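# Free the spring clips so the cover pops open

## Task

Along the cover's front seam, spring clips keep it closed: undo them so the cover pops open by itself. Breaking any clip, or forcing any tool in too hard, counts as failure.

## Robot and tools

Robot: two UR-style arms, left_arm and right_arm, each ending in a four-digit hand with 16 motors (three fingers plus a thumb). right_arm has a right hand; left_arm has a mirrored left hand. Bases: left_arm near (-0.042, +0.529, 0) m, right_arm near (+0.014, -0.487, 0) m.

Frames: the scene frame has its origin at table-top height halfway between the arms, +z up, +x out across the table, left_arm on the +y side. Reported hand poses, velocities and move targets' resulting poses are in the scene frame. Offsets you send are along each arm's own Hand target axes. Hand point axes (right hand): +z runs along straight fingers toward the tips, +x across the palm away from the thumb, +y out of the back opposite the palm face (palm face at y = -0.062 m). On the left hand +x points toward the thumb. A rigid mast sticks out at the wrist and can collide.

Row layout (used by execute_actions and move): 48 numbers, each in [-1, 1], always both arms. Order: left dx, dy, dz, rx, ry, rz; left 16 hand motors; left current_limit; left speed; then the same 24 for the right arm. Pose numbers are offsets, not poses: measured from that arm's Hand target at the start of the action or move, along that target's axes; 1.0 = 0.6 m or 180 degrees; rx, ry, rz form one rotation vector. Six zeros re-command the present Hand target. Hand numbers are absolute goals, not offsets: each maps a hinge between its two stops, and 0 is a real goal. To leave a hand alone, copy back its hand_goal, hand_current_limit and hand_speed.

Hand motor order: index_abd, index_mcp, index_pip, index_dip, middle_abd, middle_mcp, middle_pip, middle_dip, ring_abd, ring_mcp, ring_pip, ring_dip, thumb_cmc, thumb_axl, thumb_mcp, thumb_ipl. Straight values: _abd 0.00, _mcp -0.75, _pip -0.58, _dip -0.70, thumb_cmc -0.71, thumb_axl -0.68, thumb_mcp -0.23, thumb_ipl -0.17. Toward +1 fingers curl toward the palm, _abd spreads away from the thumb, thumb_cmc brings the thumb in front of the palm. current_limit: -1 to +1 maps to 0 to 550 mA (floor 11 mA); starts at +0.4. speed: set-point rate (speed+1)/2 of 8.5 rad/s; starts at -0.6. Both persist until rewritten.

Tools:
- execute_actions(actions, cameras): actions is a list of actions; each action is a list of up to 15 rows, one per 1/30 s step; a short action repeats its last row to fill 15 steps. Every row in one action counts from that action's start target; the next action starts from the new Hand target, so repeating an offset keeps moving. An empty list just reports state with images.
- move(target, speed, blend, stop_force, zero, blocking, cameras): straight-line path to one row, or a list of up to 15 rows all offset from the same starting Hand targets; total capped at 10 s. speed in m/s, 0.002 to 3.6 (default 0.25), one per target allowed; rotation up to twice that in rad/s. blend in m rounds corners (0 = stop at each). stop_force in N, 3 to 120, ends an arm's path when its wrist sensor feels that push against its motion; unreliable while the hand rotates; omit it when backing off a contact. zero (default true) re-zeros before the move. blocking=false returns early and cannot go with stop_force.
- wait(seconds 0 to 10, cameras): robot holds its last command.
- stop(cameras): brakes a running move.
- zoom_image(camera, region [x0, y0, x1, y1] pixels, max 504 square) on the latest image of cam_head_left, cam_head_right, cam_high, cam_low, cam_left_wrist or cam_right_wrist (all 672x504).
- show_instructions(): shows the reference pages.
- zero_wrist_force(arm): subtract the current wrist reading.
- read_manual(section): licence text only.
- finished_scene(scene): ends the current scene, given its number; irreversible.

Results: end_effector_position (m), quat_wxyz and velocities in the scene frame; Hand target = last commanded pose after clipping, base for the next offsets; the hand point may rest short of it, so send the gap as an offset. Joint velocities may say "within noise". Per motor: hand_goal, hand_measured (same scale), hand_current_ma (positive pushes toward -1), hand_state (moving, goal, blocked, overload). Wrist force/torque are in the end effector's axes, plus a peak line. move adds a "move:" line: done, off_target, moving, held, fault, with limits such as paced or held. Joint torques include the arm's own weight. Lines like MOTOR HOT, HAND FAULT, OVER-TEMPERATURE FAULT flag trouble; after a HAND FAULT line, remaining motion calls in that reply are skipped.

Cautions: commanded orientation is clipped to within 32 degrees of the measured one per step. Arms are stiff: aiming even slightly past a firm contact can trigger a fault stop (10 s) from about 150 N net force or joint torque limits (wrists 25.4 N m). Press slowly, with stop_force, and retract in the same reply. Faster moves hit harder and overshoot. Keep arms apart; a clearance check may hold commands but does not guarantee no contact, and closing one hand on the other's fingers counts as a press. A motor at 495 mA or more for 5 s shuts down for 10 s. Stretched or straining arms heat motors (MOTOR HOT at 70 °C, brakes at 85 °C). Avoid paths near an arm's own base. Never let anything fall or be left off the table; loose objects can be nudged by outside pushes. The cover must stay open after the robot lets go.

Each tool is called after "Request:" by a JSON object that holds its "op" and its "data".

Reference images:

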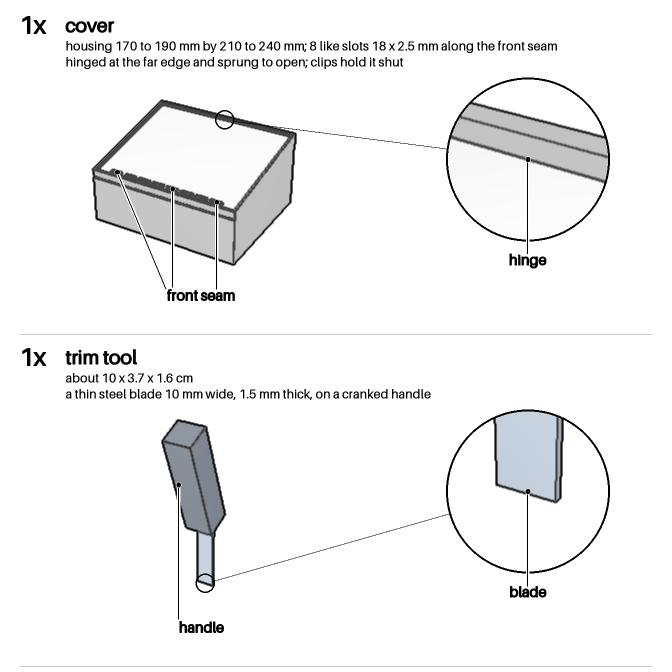

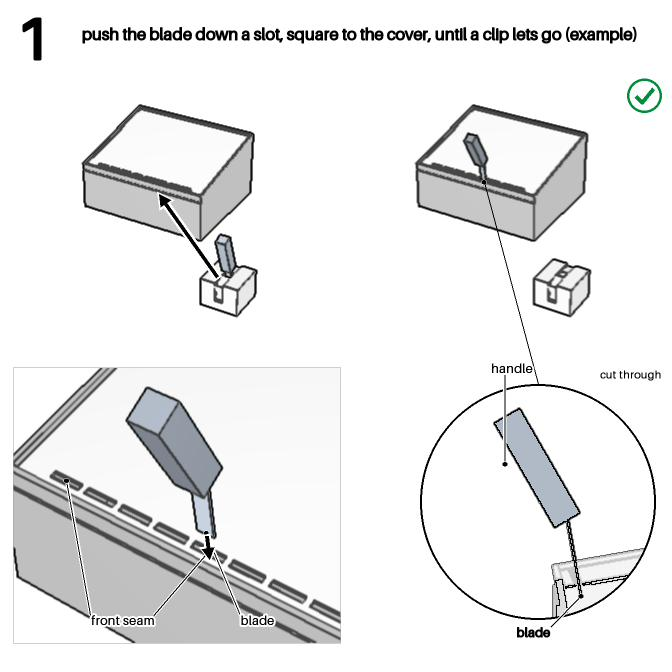

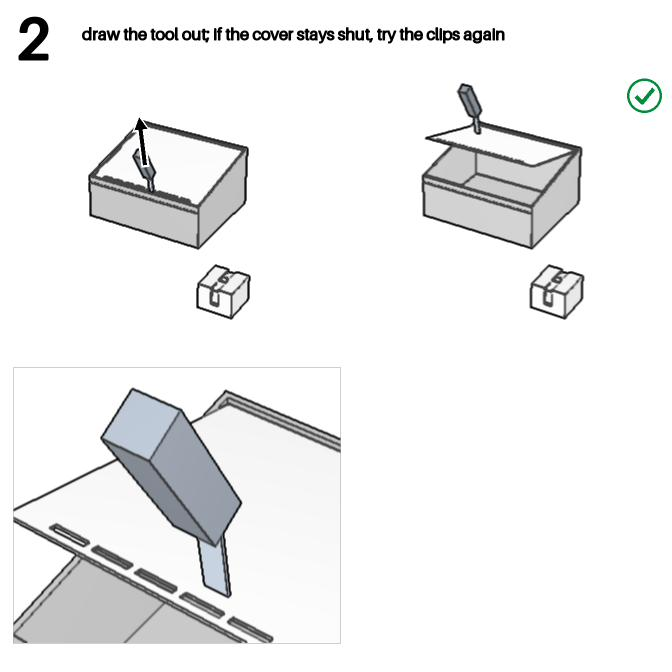

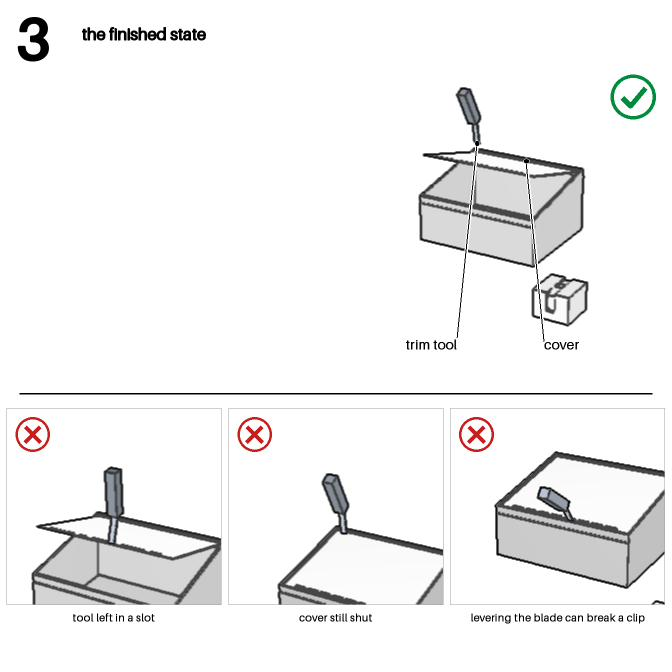

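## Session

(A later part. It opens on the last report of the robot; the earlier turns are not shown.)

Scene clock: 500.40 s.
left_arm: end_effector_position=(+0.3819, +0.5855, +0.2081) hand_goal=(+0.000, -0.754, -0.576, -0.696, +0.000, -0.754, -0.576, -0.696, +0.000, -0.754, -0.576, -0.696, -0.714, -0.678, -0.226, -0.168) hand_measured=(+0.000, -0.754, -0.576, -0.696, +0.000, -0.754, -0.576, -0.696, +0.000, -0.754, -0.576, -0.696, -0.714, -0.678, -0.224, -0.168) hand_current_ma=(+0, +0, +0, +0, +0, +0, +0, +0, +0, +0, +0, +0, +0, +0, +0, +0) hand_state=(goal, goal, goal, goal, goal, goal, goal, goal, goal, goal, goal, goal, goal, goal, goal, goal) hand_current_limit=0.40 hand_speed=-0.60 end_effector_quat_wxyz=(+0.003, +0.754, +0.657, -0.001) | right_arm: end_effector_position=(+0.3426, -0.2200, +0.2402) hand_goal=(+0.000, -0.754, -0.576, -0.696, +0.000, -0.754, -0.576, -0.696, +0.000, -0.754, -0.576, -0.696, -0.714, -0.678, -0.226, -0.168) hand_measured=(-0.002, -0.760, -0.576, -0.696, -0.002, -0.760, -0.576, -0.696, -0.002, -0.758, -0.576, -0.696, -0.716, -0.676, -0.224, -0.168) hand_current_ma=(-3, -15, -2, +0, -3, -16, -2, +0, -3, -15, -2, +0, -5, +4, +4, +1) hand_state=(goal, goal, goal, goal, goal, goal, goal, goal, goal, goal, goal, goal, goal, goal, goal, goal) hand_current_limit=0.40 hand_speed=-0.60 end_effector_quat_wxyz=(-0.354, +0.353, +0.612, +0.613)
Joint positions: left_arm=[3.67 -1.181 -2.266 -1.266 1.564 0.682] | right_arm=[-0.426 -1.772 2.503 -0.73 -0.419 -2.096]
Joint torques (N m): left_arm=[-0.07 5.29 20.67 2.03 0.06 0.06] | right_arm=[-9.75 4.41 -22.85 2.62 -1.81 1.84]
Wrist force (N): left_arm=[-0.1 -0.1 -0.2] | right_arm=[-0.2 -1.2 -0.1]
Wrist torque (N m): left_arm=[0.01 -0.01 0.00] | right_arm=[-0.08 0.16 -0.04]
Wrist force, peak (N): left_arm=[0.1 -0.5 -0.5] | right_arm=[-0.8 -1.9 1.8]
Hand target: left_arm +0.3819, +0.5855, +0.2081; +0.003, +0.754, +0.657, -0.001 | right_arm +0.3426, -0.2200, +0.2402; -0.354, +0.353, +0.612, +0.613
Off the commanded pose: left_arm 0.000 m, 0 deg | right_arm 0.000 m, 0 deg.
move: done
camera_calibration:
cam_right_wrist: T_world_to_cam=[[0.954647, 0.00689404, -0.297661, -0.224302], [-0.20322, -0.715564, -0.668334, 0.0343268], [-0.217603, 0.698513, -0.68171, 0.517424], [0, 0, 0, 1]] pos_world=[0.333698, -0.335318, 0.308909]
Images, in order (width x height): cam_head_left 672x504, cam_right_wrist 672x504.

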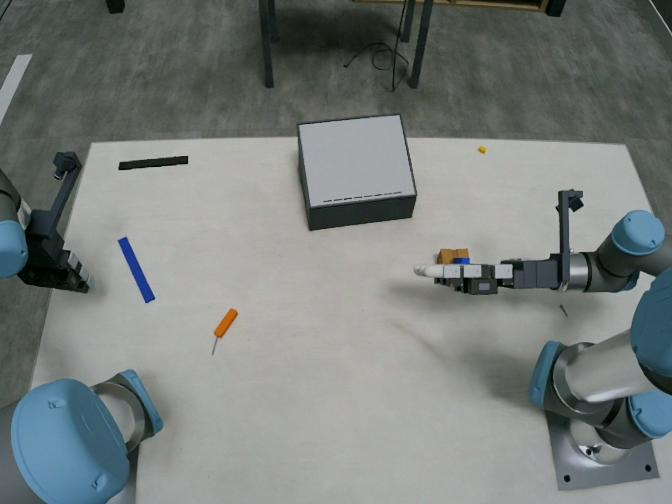

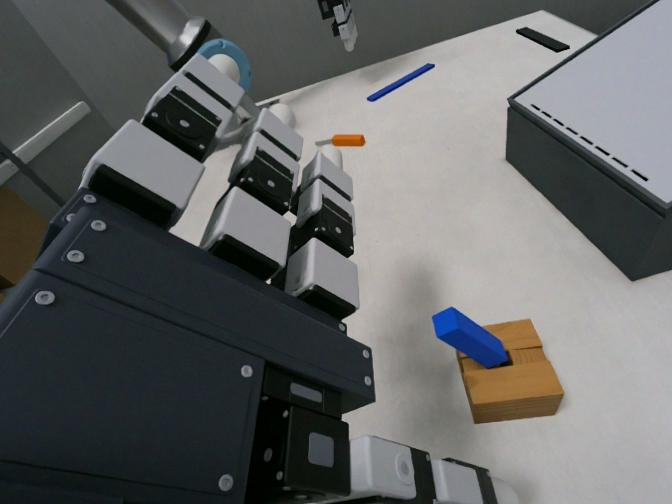

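Request:
{"op": "move", "data": {"target": [[0,0,0,0,0,0,0,-0.754,-0.576,-0.696,0,-0.754,-0.576,-0.696,0,-0.754,-0.576,-0.696,-0.714,-0.678,-0.226,-0.168,0.4,-0.6, 0,0,0,0,0,0,0,-0.754,-0.576,-0.696,0,0.274,0.759,0.348,0,-0.754,-0.576,-0.696,0.571,-0.678,-0.226,-0.168,0.4,-0.6],[0,0,0,0,0,0,0,-0.754,-0.576,-0.696,0,-0.754,-0.576,-0.696,0,-0.754,-0.576,-0.696,-0.714,-0.678,-0.226,-0.168,0.4,-0.6, -0.0467,-0.028,0.1033,0,0,0,0,-0.754,-0.576,-0.696,0,0.274,0.759,0.348,0,-0.754,-0.576,-0.696,0.571,-0.678,-0.226,-0.168,0.4,-0.6]], "speed": 0.15, "cameras": ["all"]}}

Request:
{"op": "zoom_image", "data": {"camera": "cam_head_left", "region": [380, 200, 560, 335]}}

Request:
{"op": "zoom_image", "data": {"camera": "cam_high", "region": [180, 130, 340, 250]}}

Scene clock: 749.63 s.
left_arm: end_effector_position=(+0.3819, +0.5855, +0.2081) hand_goal=(+0.000, -0.754, -0.576, -0.696, +0.000, -0.754, -0.576, -0.696, +0.000, -0.754, -0.576, -0.696, -0.714, -0.678, -0.226, -0.168) hand_measured=(+0.000, -0.754, -0.576, -0.696, +0.000, -0.754, -0.576, -0.696, +0.000, -0.754, -0.576, -0.696, -0.714, -0.678, -0.224, -0.168) hand_current_ma=(+0, +0, +0, +0, +0, +0, +0, +0, +0, +0, +0, +0, +0, +0, +0, +0) hand_state=(goal, goal, goal, goal, goal, goal, goal, goal, goal, goal, goal, goal, goal, goal, goal, goal) hand_current_limit=0.40 hand_speed=-0.60 end_effector_quat_wxyz=(+0.003, +0.754, +0.657, -0.001) | right_arm: end_effector_position=(+0.3421, -0.1580, +0.2076) hand_goal=(+0.000, -0.754, -0.576, -0.696, +0.000, +0.274, +0.758, +0.348, +0.000, -0.754, -0.576, -0.696, +0.570, -0.678, -0.226, -0.168) hand_measured=(-0.002, -0.760, -0.576, -0.696, -0.002, +0.272, +0.756, +0.346, -0.002, -0.758, -0.576, -0.696, +0.550, -0.676, -0.224, -0.168) hand_current_ma=(-3, -15, -2, +0, -3, -7, -4, -6, -3, -15, -2, +0, -66, +4, +4, +1) hand_state=(goal, goal, goal, goal, goal, goal, goal, goal, goal, goal, goal, goal, goal, goal, goal, goal) hand_current_limit=0.40 hand_speed=-0.60 end_effector_quat_wxyz=(-0.354, +0.353, +0.612, +0.613)
Joint positions: left_arm=[3.67 -1.181 -2.266 -1.266 1.564 0.682] | right_arm=[-0.151 -1.626 2.507 -0.878 -0.144 -2.098]
Joint torques (N m): left_arm=[-0.12 5.4 20.13 2.01 0.15 0.1] | right_arm=[8.39 -7.12 -6.45 0.4 1.79 1.96]
Wrist force (N): left_arm=[0.0 0.0 0.0] | right_arm=[0.3 -1.0 0.3]
Wrist torque (N m): left_arm=[0.01 -0.01 0.00] | right_arm=[-0.12 0.14 -0.07]
Wrist force, peak (N): left_arm=[-0.2 -0.1 -0.6] | right_arm=[-0.3 -1.7 1.2]
Hand target: left_arm +0.3819, +0.5855, +0.2081; +0.003, +0.754, +0.657, -0.001 | right_arm +0.3421, -0.1580, +0.2076; -0.354, +0.353, +0.612, +0.613
Off the commanded pose: left_arm 0.000 m, 0 deg | right_arm 0.000 m, 0 deg.
move: done
camera_calibration:
cam_right_wrist: T_world_to_cam=[[0.954666, 0.00696202, -0.297596, -0.23396], [-0.203129, -0.715563, -0.668362, 0.0567084], [-0.217602, 0.698513, -0.68171, 0.451853], [0, 0, 0, 1]] pos_world=[0.333197, -0.273418, 0.276309]

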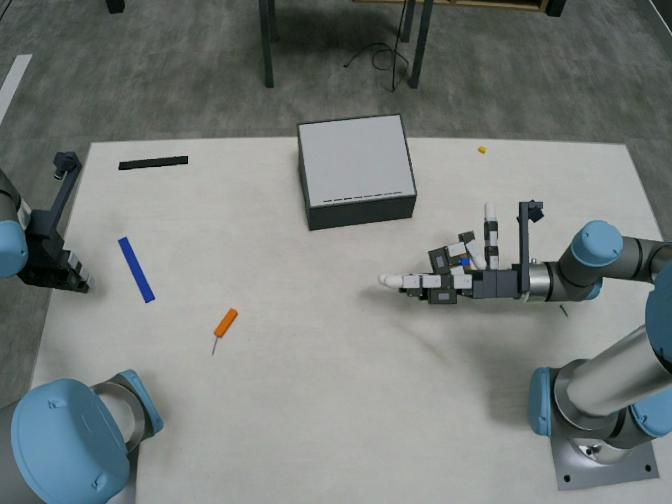

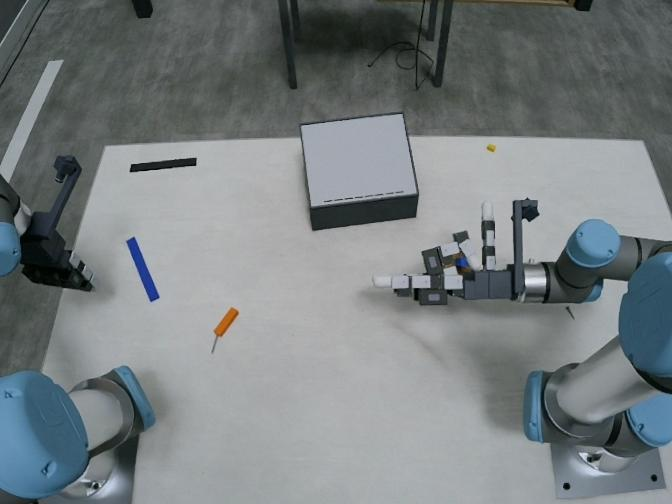

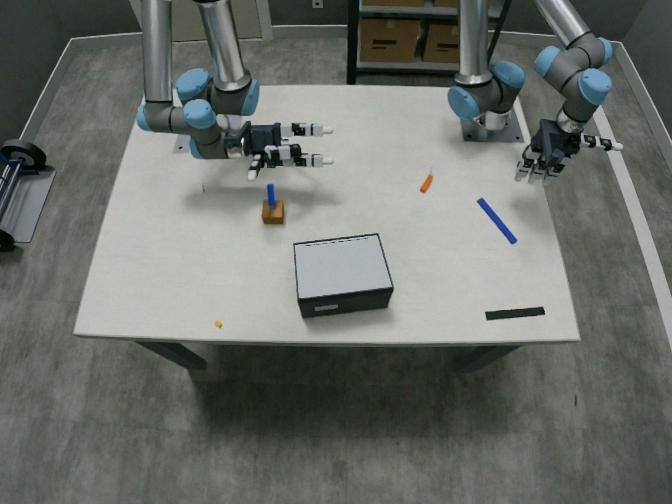

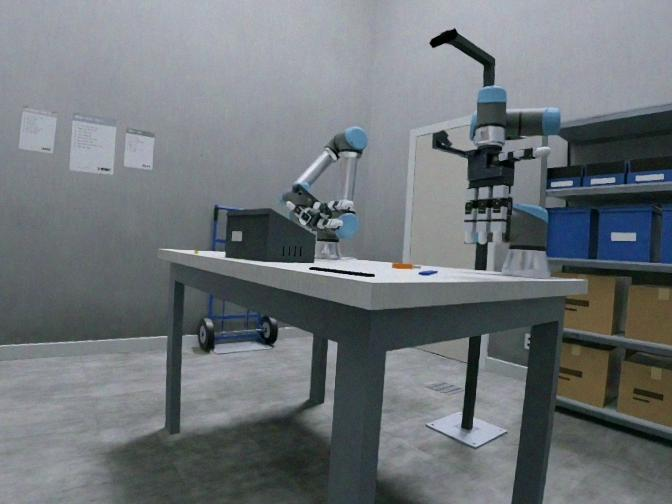

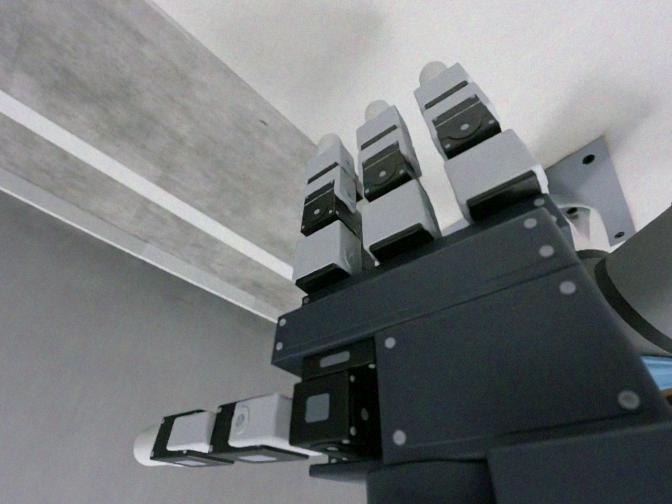

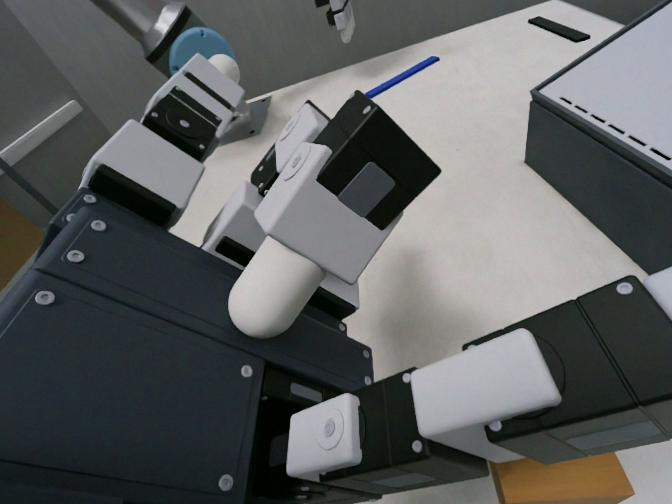

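Scaled by 2.800 from the camera's 672x504 image, which has a finer 960x720 frame.

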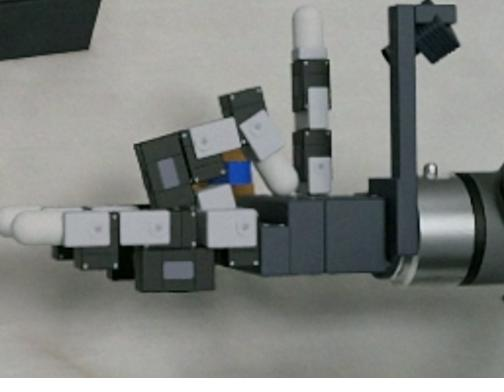

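Scaled by 3.150 from the camera's 672x504 image, which has a finer 960x720 frame.

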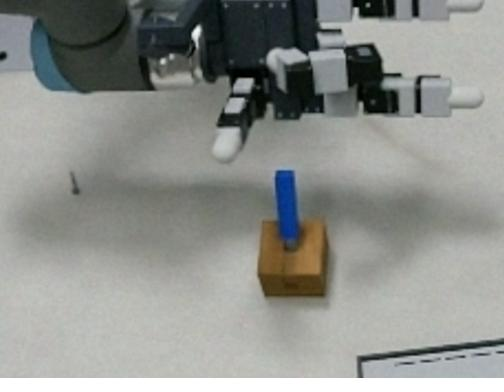

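Request:
{"op": "move", "data": {"target": [0,0,0,0,0,0,0,-0.754,-0.576,-0.696,0,-0.754,-0.576,-0.696,0,-0.754,-0.576,-0.696,-0.714,-0.678,-0.226,-0.168,0.4,-0.6, -0.1333,0,0,0,0,0,0,-0.754,-0.576,-0.696,0,0.274,0.759,0.348,0,-0.754,-0.576,-0.696,0.571,-0.678,-0.226,-0.168,0.4,-0.6], "speed": 0.06, "stop_force": 5, "cameras": ["cam_high","cam_head_left","cam_low","cam_right_wrist"]}}

Request:
{"op": "zoom_image", "data": {"camera": "cam_high", "region": [200, 150, 320, 240]}}

Request:
{"op": "zoom_image", "data": {"camera": "cam_head_left", "region": [380, 200, 560, 335]}}

Scene clock: 782.97 s.
left_arm: end_effector_position=(+0.3819, +0.5855, +0.2081) hand_goal=(+0.000, -0.754, -0.576, -0.696, +0.000, -0.754, -0.576, -0.696, +0.000, -0.754, -0.576, -0.696, -0.714, -0.678, -0.226, -0.168) hand_measured=(+0.000, -0.754, -0.576, -0.696, +0.000, -0.754, -0.576, -0.696, +0.000, -0.754, -0.576, -0.696, -0.714, -0.678, -0.224, -0.168) hand_current_ma=(+0, +0, +0, +0, +0, +0, +0, +0, +0, +0, +0, +0, +0, +0, +0, +0) hand_state=(goal, goal, goal, goal, goal, goal, goal, goal, goal, goal, goal, goal, goal, goal, goal, goal) hand_current_limit=0.40 hand_speed=-0.60 end_effector_quat_wxyz=(+0.003, +0.754, +0.657, -0.001) | right_arm: end_effector_position=(+0.3821, -0.1580, +0.1383) hand_goal=(+0.000, -0.754, -0.576, -0.696, +0.000, +0.274, +0.758, +0.348, +0.000, -0.754, -0.576, -0.696, +0.570, -0.678, -0.226, -0.168) hand_measured=(-0.002, -0.760, -0.576, -0.696, -0.002, +0.272, +0.756, +0.346, -0.002, -0.758, -0.576, -0.696, +0.552, -0.676, -0.224, -0.168) hand_current_ma=(-3, -15, -2, +0, -3, -7, -4, -6, -3, -15, -2, +0, -65, +4, +4, +1) hand_state=(goal, goal, goal, goal, goal, goal, goal, goal, goal, goal, goal, goal, goal, goal, goal, goal) hand_current_limit=0.40 hand_speed=-0.60 end_effector_quat_wxyz=(-0.354, +0.353, +0.612, +0.613)
Joint positions: left_arm=[3.67 -1.181 -2.266 -1.266 1.564 0.682] | right_arm=[-0.129 -1.311 2.462 -1.148 -0.122 -2.098]
Joint torques (N m): left_arm=[-0.02 5.34 20.53 1.95 0.17 0.14] | right_arm=[-7.27 -15.3 -0.56 -2.19 -1.58 1.7]
Wrist force (N): left_arm=[-0.1 -0.2 -0.2] | right_arm=[0.2 -1.3 0.1]
Wrist torque (N m): left_arm=[-0.02 0.00 0.00] | right_arm=[-0.18 0.14 -0.08]
Wrist force, peak (N): left_arm=[-0.2 -0.6 -0.4] | right_arm=[0.0 -1.5 0.3]
Hand target: left_arm +0.3819, +0.5855, +0.2081; +0.003, +0.754, +0.657, -0.001 | right_arm +0.3821, -0.1580, +0.1383; -0.354, +0.353, +0.612, +0.613
Off the commanded pose: left_arm 0.000 m, 0 deg | right_arm 0.000 m, 0 deg.
move: done
camera_calibration:
cam_right_wrist: T_world_to_cam=[[0.954668, 0.006827, -0.297596, -0.292809], [-0.203225, -0.71555, -0.668348, 0.0186243], [-0.217507, 0.698529, -0.681725, 0.413217], [0, 0, 0, 1]] pos_world=[0.373198, -0.273318, 0.207009]
Images, in order (width x height): cam_head_left 672x504, cam_high 672x504, cam_low 672x504, cam_right_wrist 672x504.

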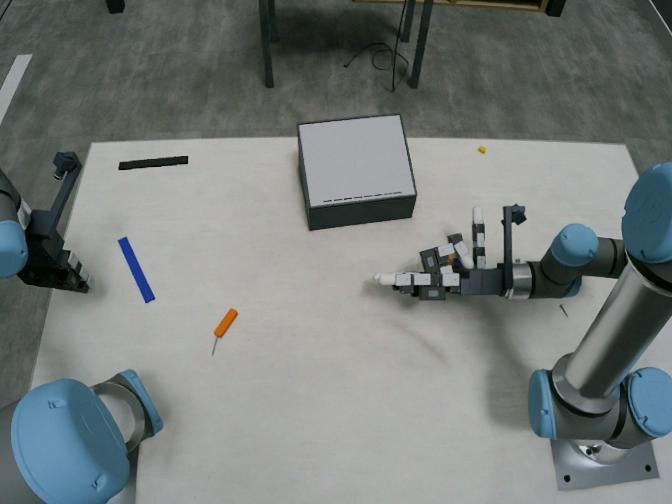

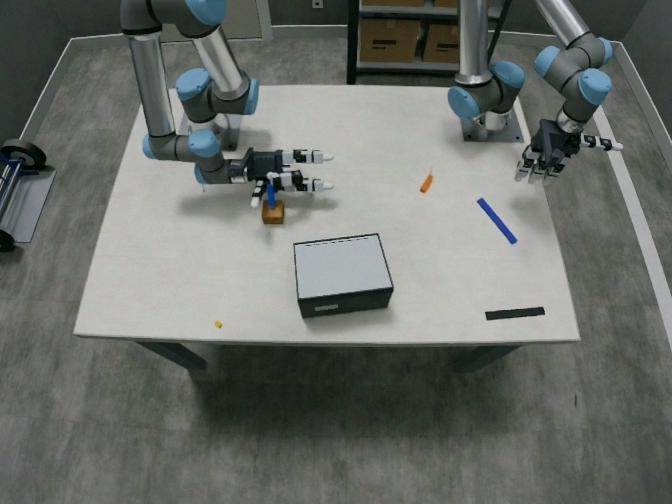

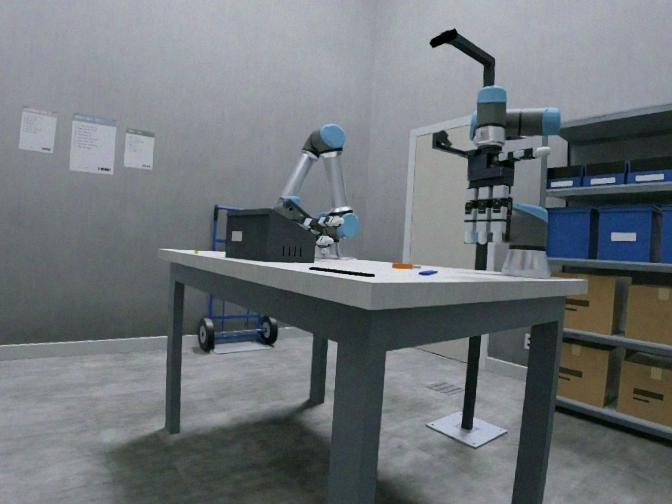

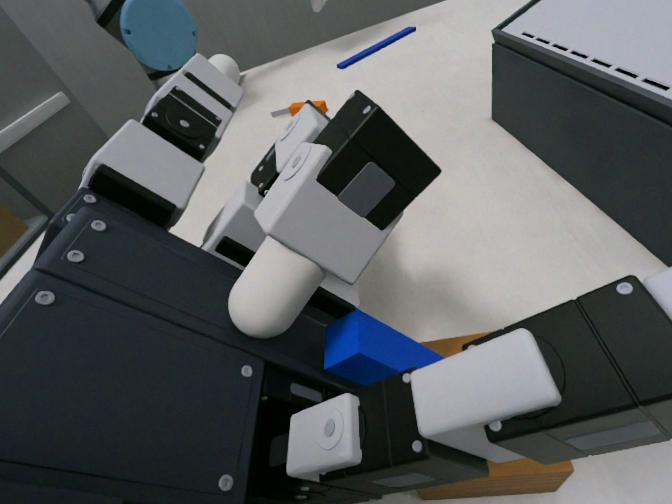

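Scaled by 4.200 from the camera's 672x504 image, which has a finer 960x720 frame.

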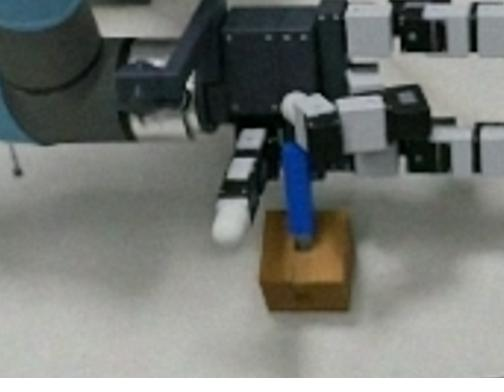

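Scaled by 2.800 from the camera's 672x504 image, which has a finer 960x720 frame.

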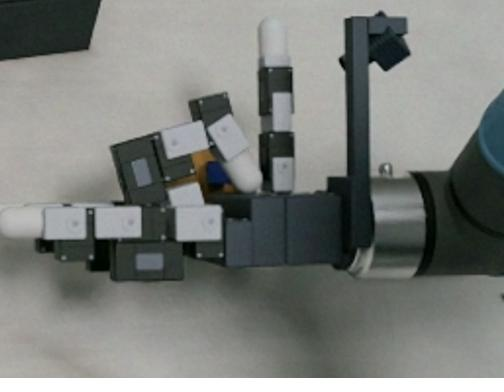

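Request:
{"op": "move", "data": {"target": [0,0,0,0,0,0,0,-0.754,-0.576,-0.696,0,-0.754,-0.576,-0.696,0,-0.754,-0.576,-0.696,-0.714,-0.678,-0.226,-0.168,0.4,-0.6, -0.042,0,0,0,0,0,0,-0.754,-0.576,-0.696,0,0.274,0.759,0.348,0,-0.754,-0.576,-0.696,0.571,-0.678,-0.226,-0.168,0.4,-0.6], "speed": 0.015, "stop_force": 3, "cameras": ["cam_high","cam_head_left","cam_right_wrist"]}}

Request:
{"op": "zoom_image", "data": {"camera": "cam_high", "region": [200, 150, 320, 240]}}

Request:
{"op": "zoom_image", "data": {"camera": "cam_right_wrist", "region": [220, 220, 420, 400]}}

Scene clock: 793.23 s.
left_arm: end_effector_position=(+0.3819, +0.5855, +0.2081) hand_goal=(+0.000, -0.754, -0.576, -0.696, +0.000, -0.754, -0.576, -0.696, +0.000, -0.754, -0.576, -0.696, -0.714, -0.678, -0.226, -0.168) hand_measured=(+0.000, -0.754, -0.576, -0.696, +0.000, -0.754, -0.576, -0.696, +0.000, -0.754, -0.576, -0.696, -0.714, -0.678, -0.224, -0.168) hand_current_ma=(+0, +0, +0, +0, +0, +0, +0, +0, +0, +0, +0, +0, +0, +0, +0, +0) hand_state=(goal, goal, goal, goal, goal, goal, goal, goal, goal, goal, goal, goal, goal, goal, goal, goal) hand_current_limit=0.40 hand_speed=-0.60 end_effector_quat_wxyz=(+0.003, +0.754, +0.657, -0.001) | right_arm: end_effector_position=(+0.3908, -0.1580, +0.1232) hand_goal=(+0.000, -0.754, -0.576, -0.696, +0.000, +0.274, +0.758, +0.348, +0.000, -0.754, -0.576, -0.696, +0.570, -0.678, -0.226, -0.168) hand_measured=(-0.002, -0.760, -0.576, -0.696, -0.012, +0.268, +0.756, +0.346, -0.002, -0.758, -0.576, -0.696, +0.552, -0.676, -0.224, -0.168) hand_current_ma=(-3, -15, -2, +0, -32, -16, -7, -6, -3, -15, -2, +0, -64, +4, +4, +1) hand_state=(goal, goal, goal, goal, goal, goal, goal, goal, goal, goal, goal, goal, goal, goal, goal, goal) hand_current_limit=0.40 hand_speed=-0.60 end_effector_quat_wxyz=(-0.354, +0.353, +0.612, +0.613)
Joint positions: left_arm=[3.67 -1.181 -2.266 -1.266 1.564 0.682] | right_arm=[-0.125 -1.246 2.445 -1.195 -0.118 -2.099]
Joint torques (N m): left_arm=[-0.43 5.71 20.43 1.88 0.13 0.11] | right_arm=[-9.28 -19.72 0.26 2.03 -1.39 0.79]
Wrist force (N): left_arm=[-0.1 -0.4 -0.2] | right_arm=[0.9 -1.2 0.2]
Wrist torque (N m): left_arm=[-0.03 0.01 -0.01] | right_arm=[-0.16 0.12 0.17]
Wrist force, peak (N): left_arm=[-0.6 -0.5 -0.1] | right_arm=[7.1 0.1 0.7]
Hand target: left_arm +0.3819, +0.5855, +0.2081; +0.003, +0.754, +0.657, -0.001 | right_arm +0.3908, -0.1580, +0.1232; -0.354, +0.353, +0.612, +0.613 (not the last commanded pose)
Off the commanded pose: left_arm 0.000 m, 0 deg | right_arm 0.008 m, 0 deg.
move: contact (right_arm)
camera_calibration:
cam_right_wrist: T_world_to_cam=[[0.954641, 0.00691499, -0.29768, -0.305557], [-0.203249, -0.715467, -0.668428, 0.0103479], [-0.217602, 0.698612, -0.681609, 0.404852], [0, 0, 0, 1]] pos_world=[0.381898, -0.273318, 0.191909]
Images, in order (width x height): cam_head_left 672x504, cam_high 672x504, cam_right_wrist 672x504.

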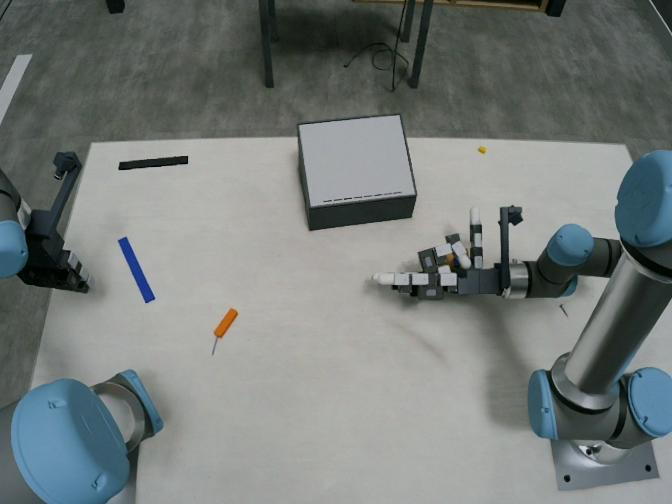

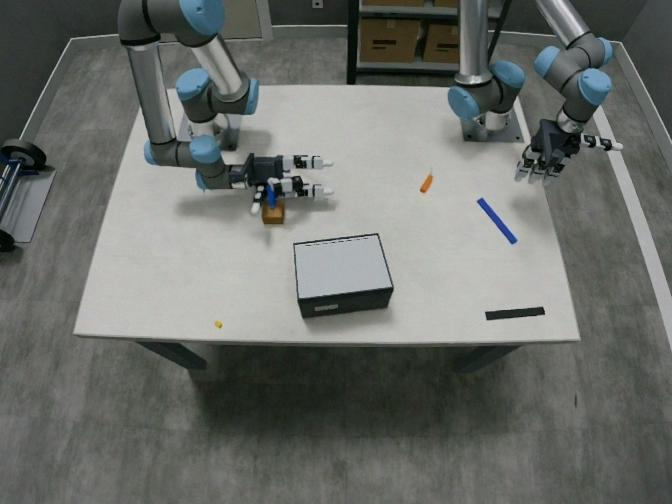

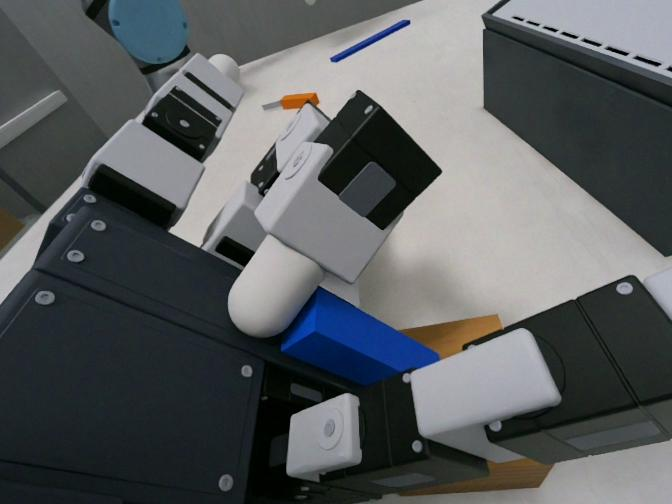

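Scaled by 4.200 from the camera's 672x504 image, which has a finer 960x720 frame.

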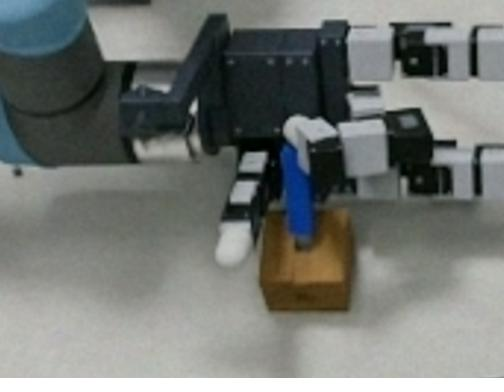

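Scaled by 2.520 from the camera's 672x504 image, which has a finer 960x720 frame.

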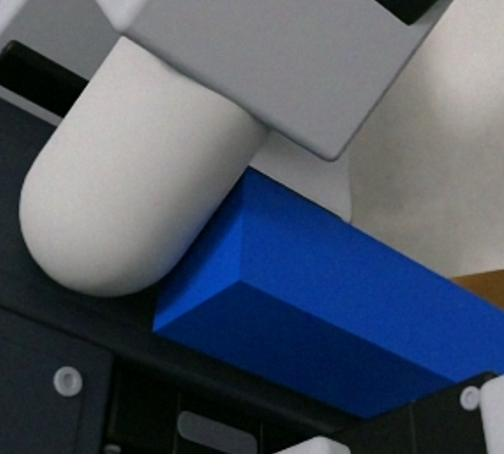

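Request:
{"op": "move", "data": {"target": [0,0,0,0,0,0,0,-0.754,-0.576,-0.696,0,-0.754,-0.576,-0.696,0,-0.754,-0.576,-0.696,-0.714,-0.678,-0.226,-0.168,0.4,-0.6, 0,0.0133,0,0,0,0,0,-0.754,-0.576,-0.696,0,0.274,0.759,0.348,0,-0.754,-0.576,-0.696,0.571,-0.678,-0.226,-0.168,0.4,-0.6], "speed": 0.01, "stop_force": 3, "cameras": ["cam_high","cam_right_wrist"]}}

Request:
{"op": "zoom_image", "data": {"camera": "cam_high", "region": [200, 150, 320, 240]}}

Request:
{"op": "zoom_image", "data": {"camera": "cam_right_wrist", "region": [220, 220, 420, 400]}}

Scene clock: 826.63 s.
left_arm: end_effector_position=(+0.3819, +0.5855, +0.2081) hand_goal=(+0.000, -0.754, -0.576, -0.696, +0.000, -0.754, -0.576, -0.696, +0.000, -0.754, -0.576, -0.696, -0.714, -0.678, -0.226, -0.168) hand_measured=(+0.000, -0.754, -0.576, -0.696, +0.000, -0.754, -0.576, -0.696, +0.000, -0.754, -0.576, -0.696, -0.714, -0.678, -0.224, -0.168) hand_current_ma=(+0, +0, +0, +0, +0, +0, +0, +0, +0, +0, +0, +0, +0, +0, +0, +0) hand_state=(goal, goal, goal, goal, goal, goal, goal, goal, goal, goal, goal, goal, goal, goal, goal, goal) hand_current_limit=0.40 hand_speed=-0.60 end_effector_quat_wxyz=(+0.003, +0.754, +0.657, -0.001) | right_arm: end_effector_position=(+0.3977, -0.1580, +0.1272) hand_goal=(+0.000, -0.754, -0.576, -0.696, +0.000, +0.274, +0.758, +0.348, +0.000, -0.754, -0.576, -0.696, +0.570, -0.678, -0.226, -0.168) hand_measured=(-0.002, -0.760, -0.576, -0.696, -0.006, +0.270, +0.756, +0.346, -0.002, -0.758, -0.576, -0.696, +0.552, -0.676, -0.224, -0.168) hand_current_ma=(-3, -15, -2, +0, -15, -9, -4, -6, -3, -15, -2, +0, -64, +4, +4, +1) hand_state=(goal, goal, goal, goal, goal, goal, goal, goal, goal, goal, goal, goal, goal, goal, goal, goal) hand_current_limit=0.40 hand_speed=-0.60 end_effector_quat_wxyz=(-0.354, +0.353, +0.612, +0.613)
Joint positions: left_arm=[3.67 -1.181 -2.266 -1.266 1.564 0.682] | right_arm=[-0.123 -1.25 2.425 -1.171 -0.115 -2.099]
Joint torques (N m): left_arm=[0.01 5.96 19.97 1.87 0.13 0.17] | right_arm=[-1.43 -10.91 -0.47 2.09 -0.91 -2.36]
Wrist force (N): left_arm=[0.1 -0.3 -0.4] | right_arm=[0.1 -1.3 0.1]
Wrist torque (N m): left_arm=[0.00 -0.02 0.01] | right_arm=[-0.17 0.19 0.11]
Wrist force, peak (N): left_arm=[-0.3 -0.4 0.3] | right_arm=[1.4 -1.2 0.0]
Hand target: left_arm +0.3819, +0.5855, +0.2081; +0.003, +0.754, +0.657, -0.001 | right_arm +0.3977, -0.1580, +0.1272; -0.354, +0.353, +0.612, +0.613
Off the commanded pose: left_arm 0.000 m, 0 deg | right_arm 0.000 m, 0 deg.
move: done
camera_calibration:
cam_right_wrist: T_world_to_cam=[[0.954641, 0.00691499, -0.29768, -0.310954], [-0.203249, -0.715467, -0.668428, 0.014424], [-0.217602, 0.698612, -0.681609, 0.40908], [0, 0, 0, 1]] pos_world=[0.388798, -0.273318, 0.195909]
Images, in order (width x height): cam_high 672x504, cam_right_wrist 672x504.

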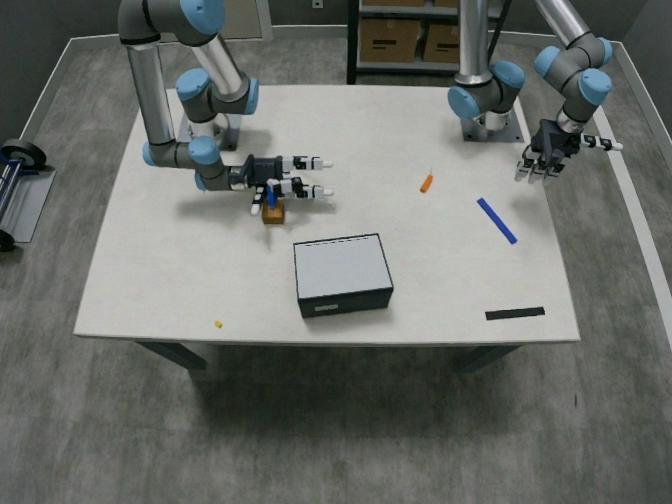

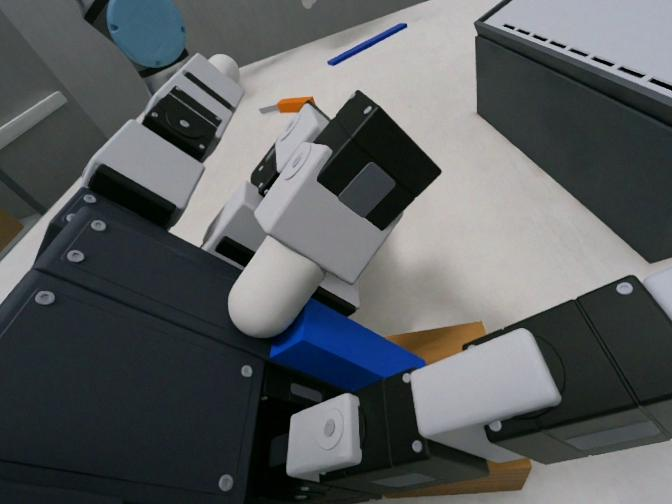

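Scaled by 4.200 from the camera's 672x504 image, which has a finer 960x720 frame.

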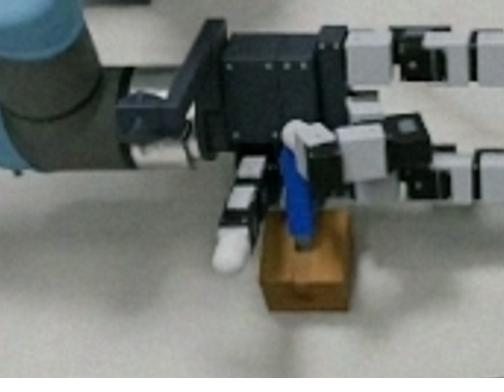

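Scaled by 2.520 from the camera's 672x504 image, which has a finer 960x720 frame.

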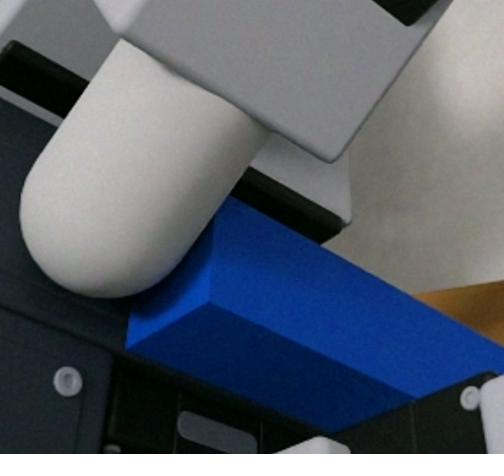

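Request:
{"op": "move", "data": {"target": [0,0,0,0,0,0,0,-0.754,-0.576,-0.696,0,-0.754,-0.576,-0.696,0,-0.754,-0.576,-0.696,-0.714,-0.678,-0.226,-0.168,0.4,-0.6, 0,0,0,0,0,0,0,-0.754,-0.576,-0.696,0,0.274,0.759,0.348,0,-0.754,-0.576,-0.696,0.571,-0.678,0.85,-0.168,0.0,-0.75], "speed": 0.05, "cameras": ["cam_high","cam_head_left","cam_right_wrist"]}}

Request:
{"op": "zoom_image", "data": {"camera": "cam_high", "region": [200, 150, 320, 240]}}

Request:
{"op": "zoom_image", "data": {"camera": "cam_right_wrist", "region": [200, 150, 540, 500]}}

Scene clock: 839.77 s.
left_arm: end_effector_position=(+0.3819, +0.5855, +0.2081) hand_goal=(+0.000, -0.754, -0.576, -0.696, +0.000, -0.754, -0.576, -0.696, +0.000, -0.754, -0.576, -0.696, -0.714, -0.678, -0.226, -0.168) hand_measured=(+0.000, -0.754, -0.576, -0.696, +0.000, -0.754, -0.576, -0.696, +0.000, -0.754, -0.576, -0.696, -0.714, -0.678, -0.224, -0.168) hand_current_ma=(+0, +0, +0, +0, +0, +0, +0, +0, +0, +0, +0, +0, +0, +0, +0, +0) hand_state=(goal, goal, goal, goal, goal, goal, goal, goal, goal, goal, goal, goal, goal, goal, goal, goal) hand_current_limit=0.40 hand_speed=-0.60 end_effector_quat_wxyz=(+0.003, +0.754, +0.657, -0.001) | right_arm: end_effector_position=(+0.3977, -0.1580, +0.1272) hand_goal=(+0.000, -0.754, -0.576, -0.696, +0.000, +0.274, +0.758, +0.348, +0.000, -0.754, -0.576, -0.696, +0.570, -0.678, +0.850, -0.168) hand_measured=(-0.002, -0.760, -0.576, -0.696, -0.006, +0.272, +0.756, +0.346, -0.002, -0.758, -0.576, -0.696, +0.564, -0.682, +0.568, -0.168) hand_current_ma=(-3, -15, -2, +0, -15, -8, -4, -6, -3, -15, -2, +0, -20, -12, -275, +1) hand_state=(goal, goal, goal, goal, goal, goal, goal, goal, goal, goal, goal, goal, goal, goal, blocked, goal) hand_current_limit=0.00 hand_speed=-0.75 end_effector_quat_wxyz=(-0.354, +0.353, +0.612, +0.613)
Joint positions: left_arm=[3.67 -1.181 -2.266 -1.266 1.564 0.682] | right_arm=[-0.123 -1.25 2.425 -1.171 -0.115 -2.099]
Joint torques (N m): left_arm=[-0.46 5.99 20.15 1.84 0.18 0.13] | right_arm=[-6.1 -12.59 -1.53 1.84 -1.11 -2.19]
Wrist force (N): left_arm=[-0.1 -0.3 0.1] | right_arm=[-0.1 -0.9 0.1]
Wrist torque (N m): left_arm=[-0.04 0.02 0.00] | right_arm=[-0.12 0.20 0.06]
Wrist force, peak (N): left_arm=[-0.6 -0.4 -0.1] | right_arm=[-0.1 -1.9 0.3]
Hand target: left_arm +0.3819, +0.5855, +0.2081; +0.003, +0.754, +0.657, -0.001 | right_arm +0.3977, -0.1580, +0.1272; -0.354, +0.353, +0.612, +0.613
Off the commanded pose: left_arm 0.000 m, 0 deg | right_arm 0.000 m, 0 deg.
move: done
camera_calibration:
cam_right_wrist: T_world_to_cam=[[0.954641, 0.00691499, -0.29768, -0.310984], [-0.203249, -0.715467, -0.668428, 0.0143572], [-0.217602, 0.698612, -0.681609, 0.409012], [0, 0, 0, 1]] pos_world=[0.388798, -0.273318, 0.195809]
Images, in order (width x height): cam_head_left 672x504, cam_high 672x504, cam_right_wrist 672x504.

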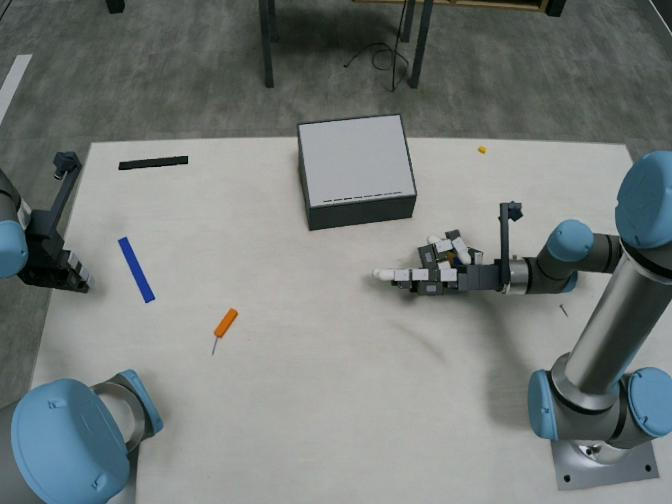

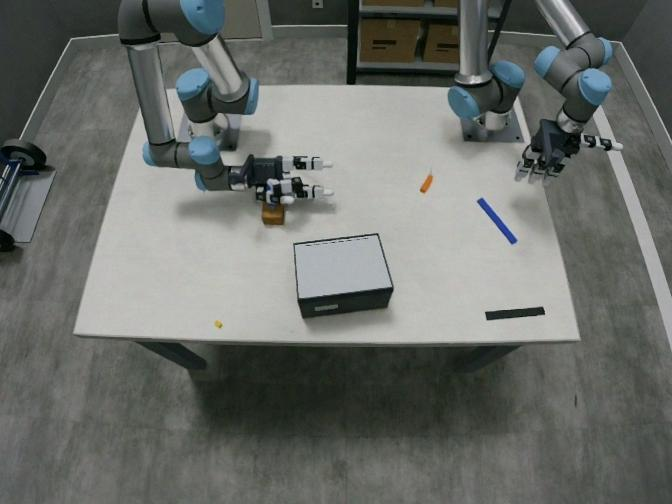

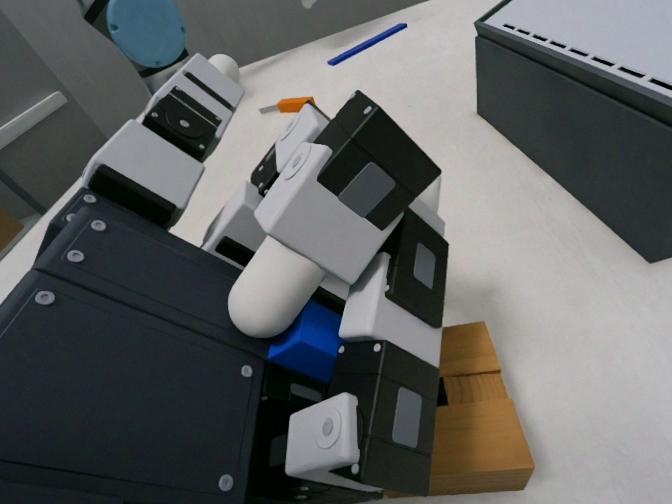

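Scaled by 4.200 from the camera's 672x504 image, which has a finer 960x720 frame.

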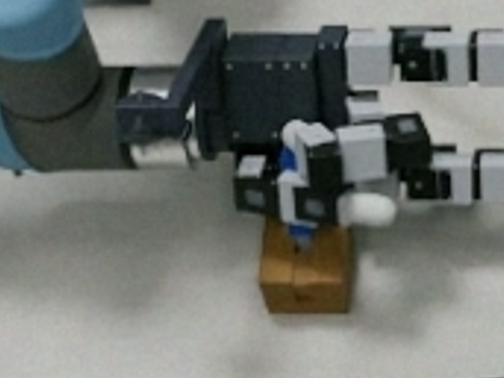

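Scaled by 1.440 from the camera's 672x504 image, which has a finer 960x720 frame.

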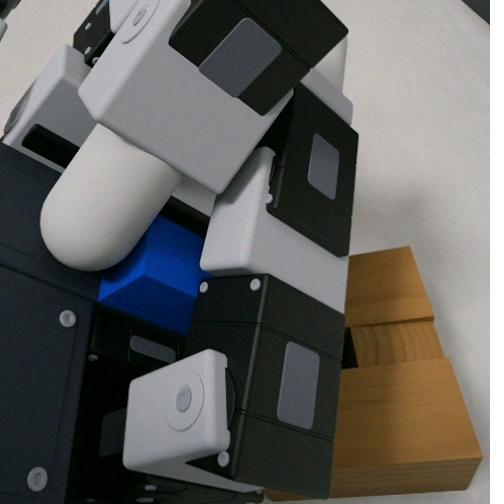

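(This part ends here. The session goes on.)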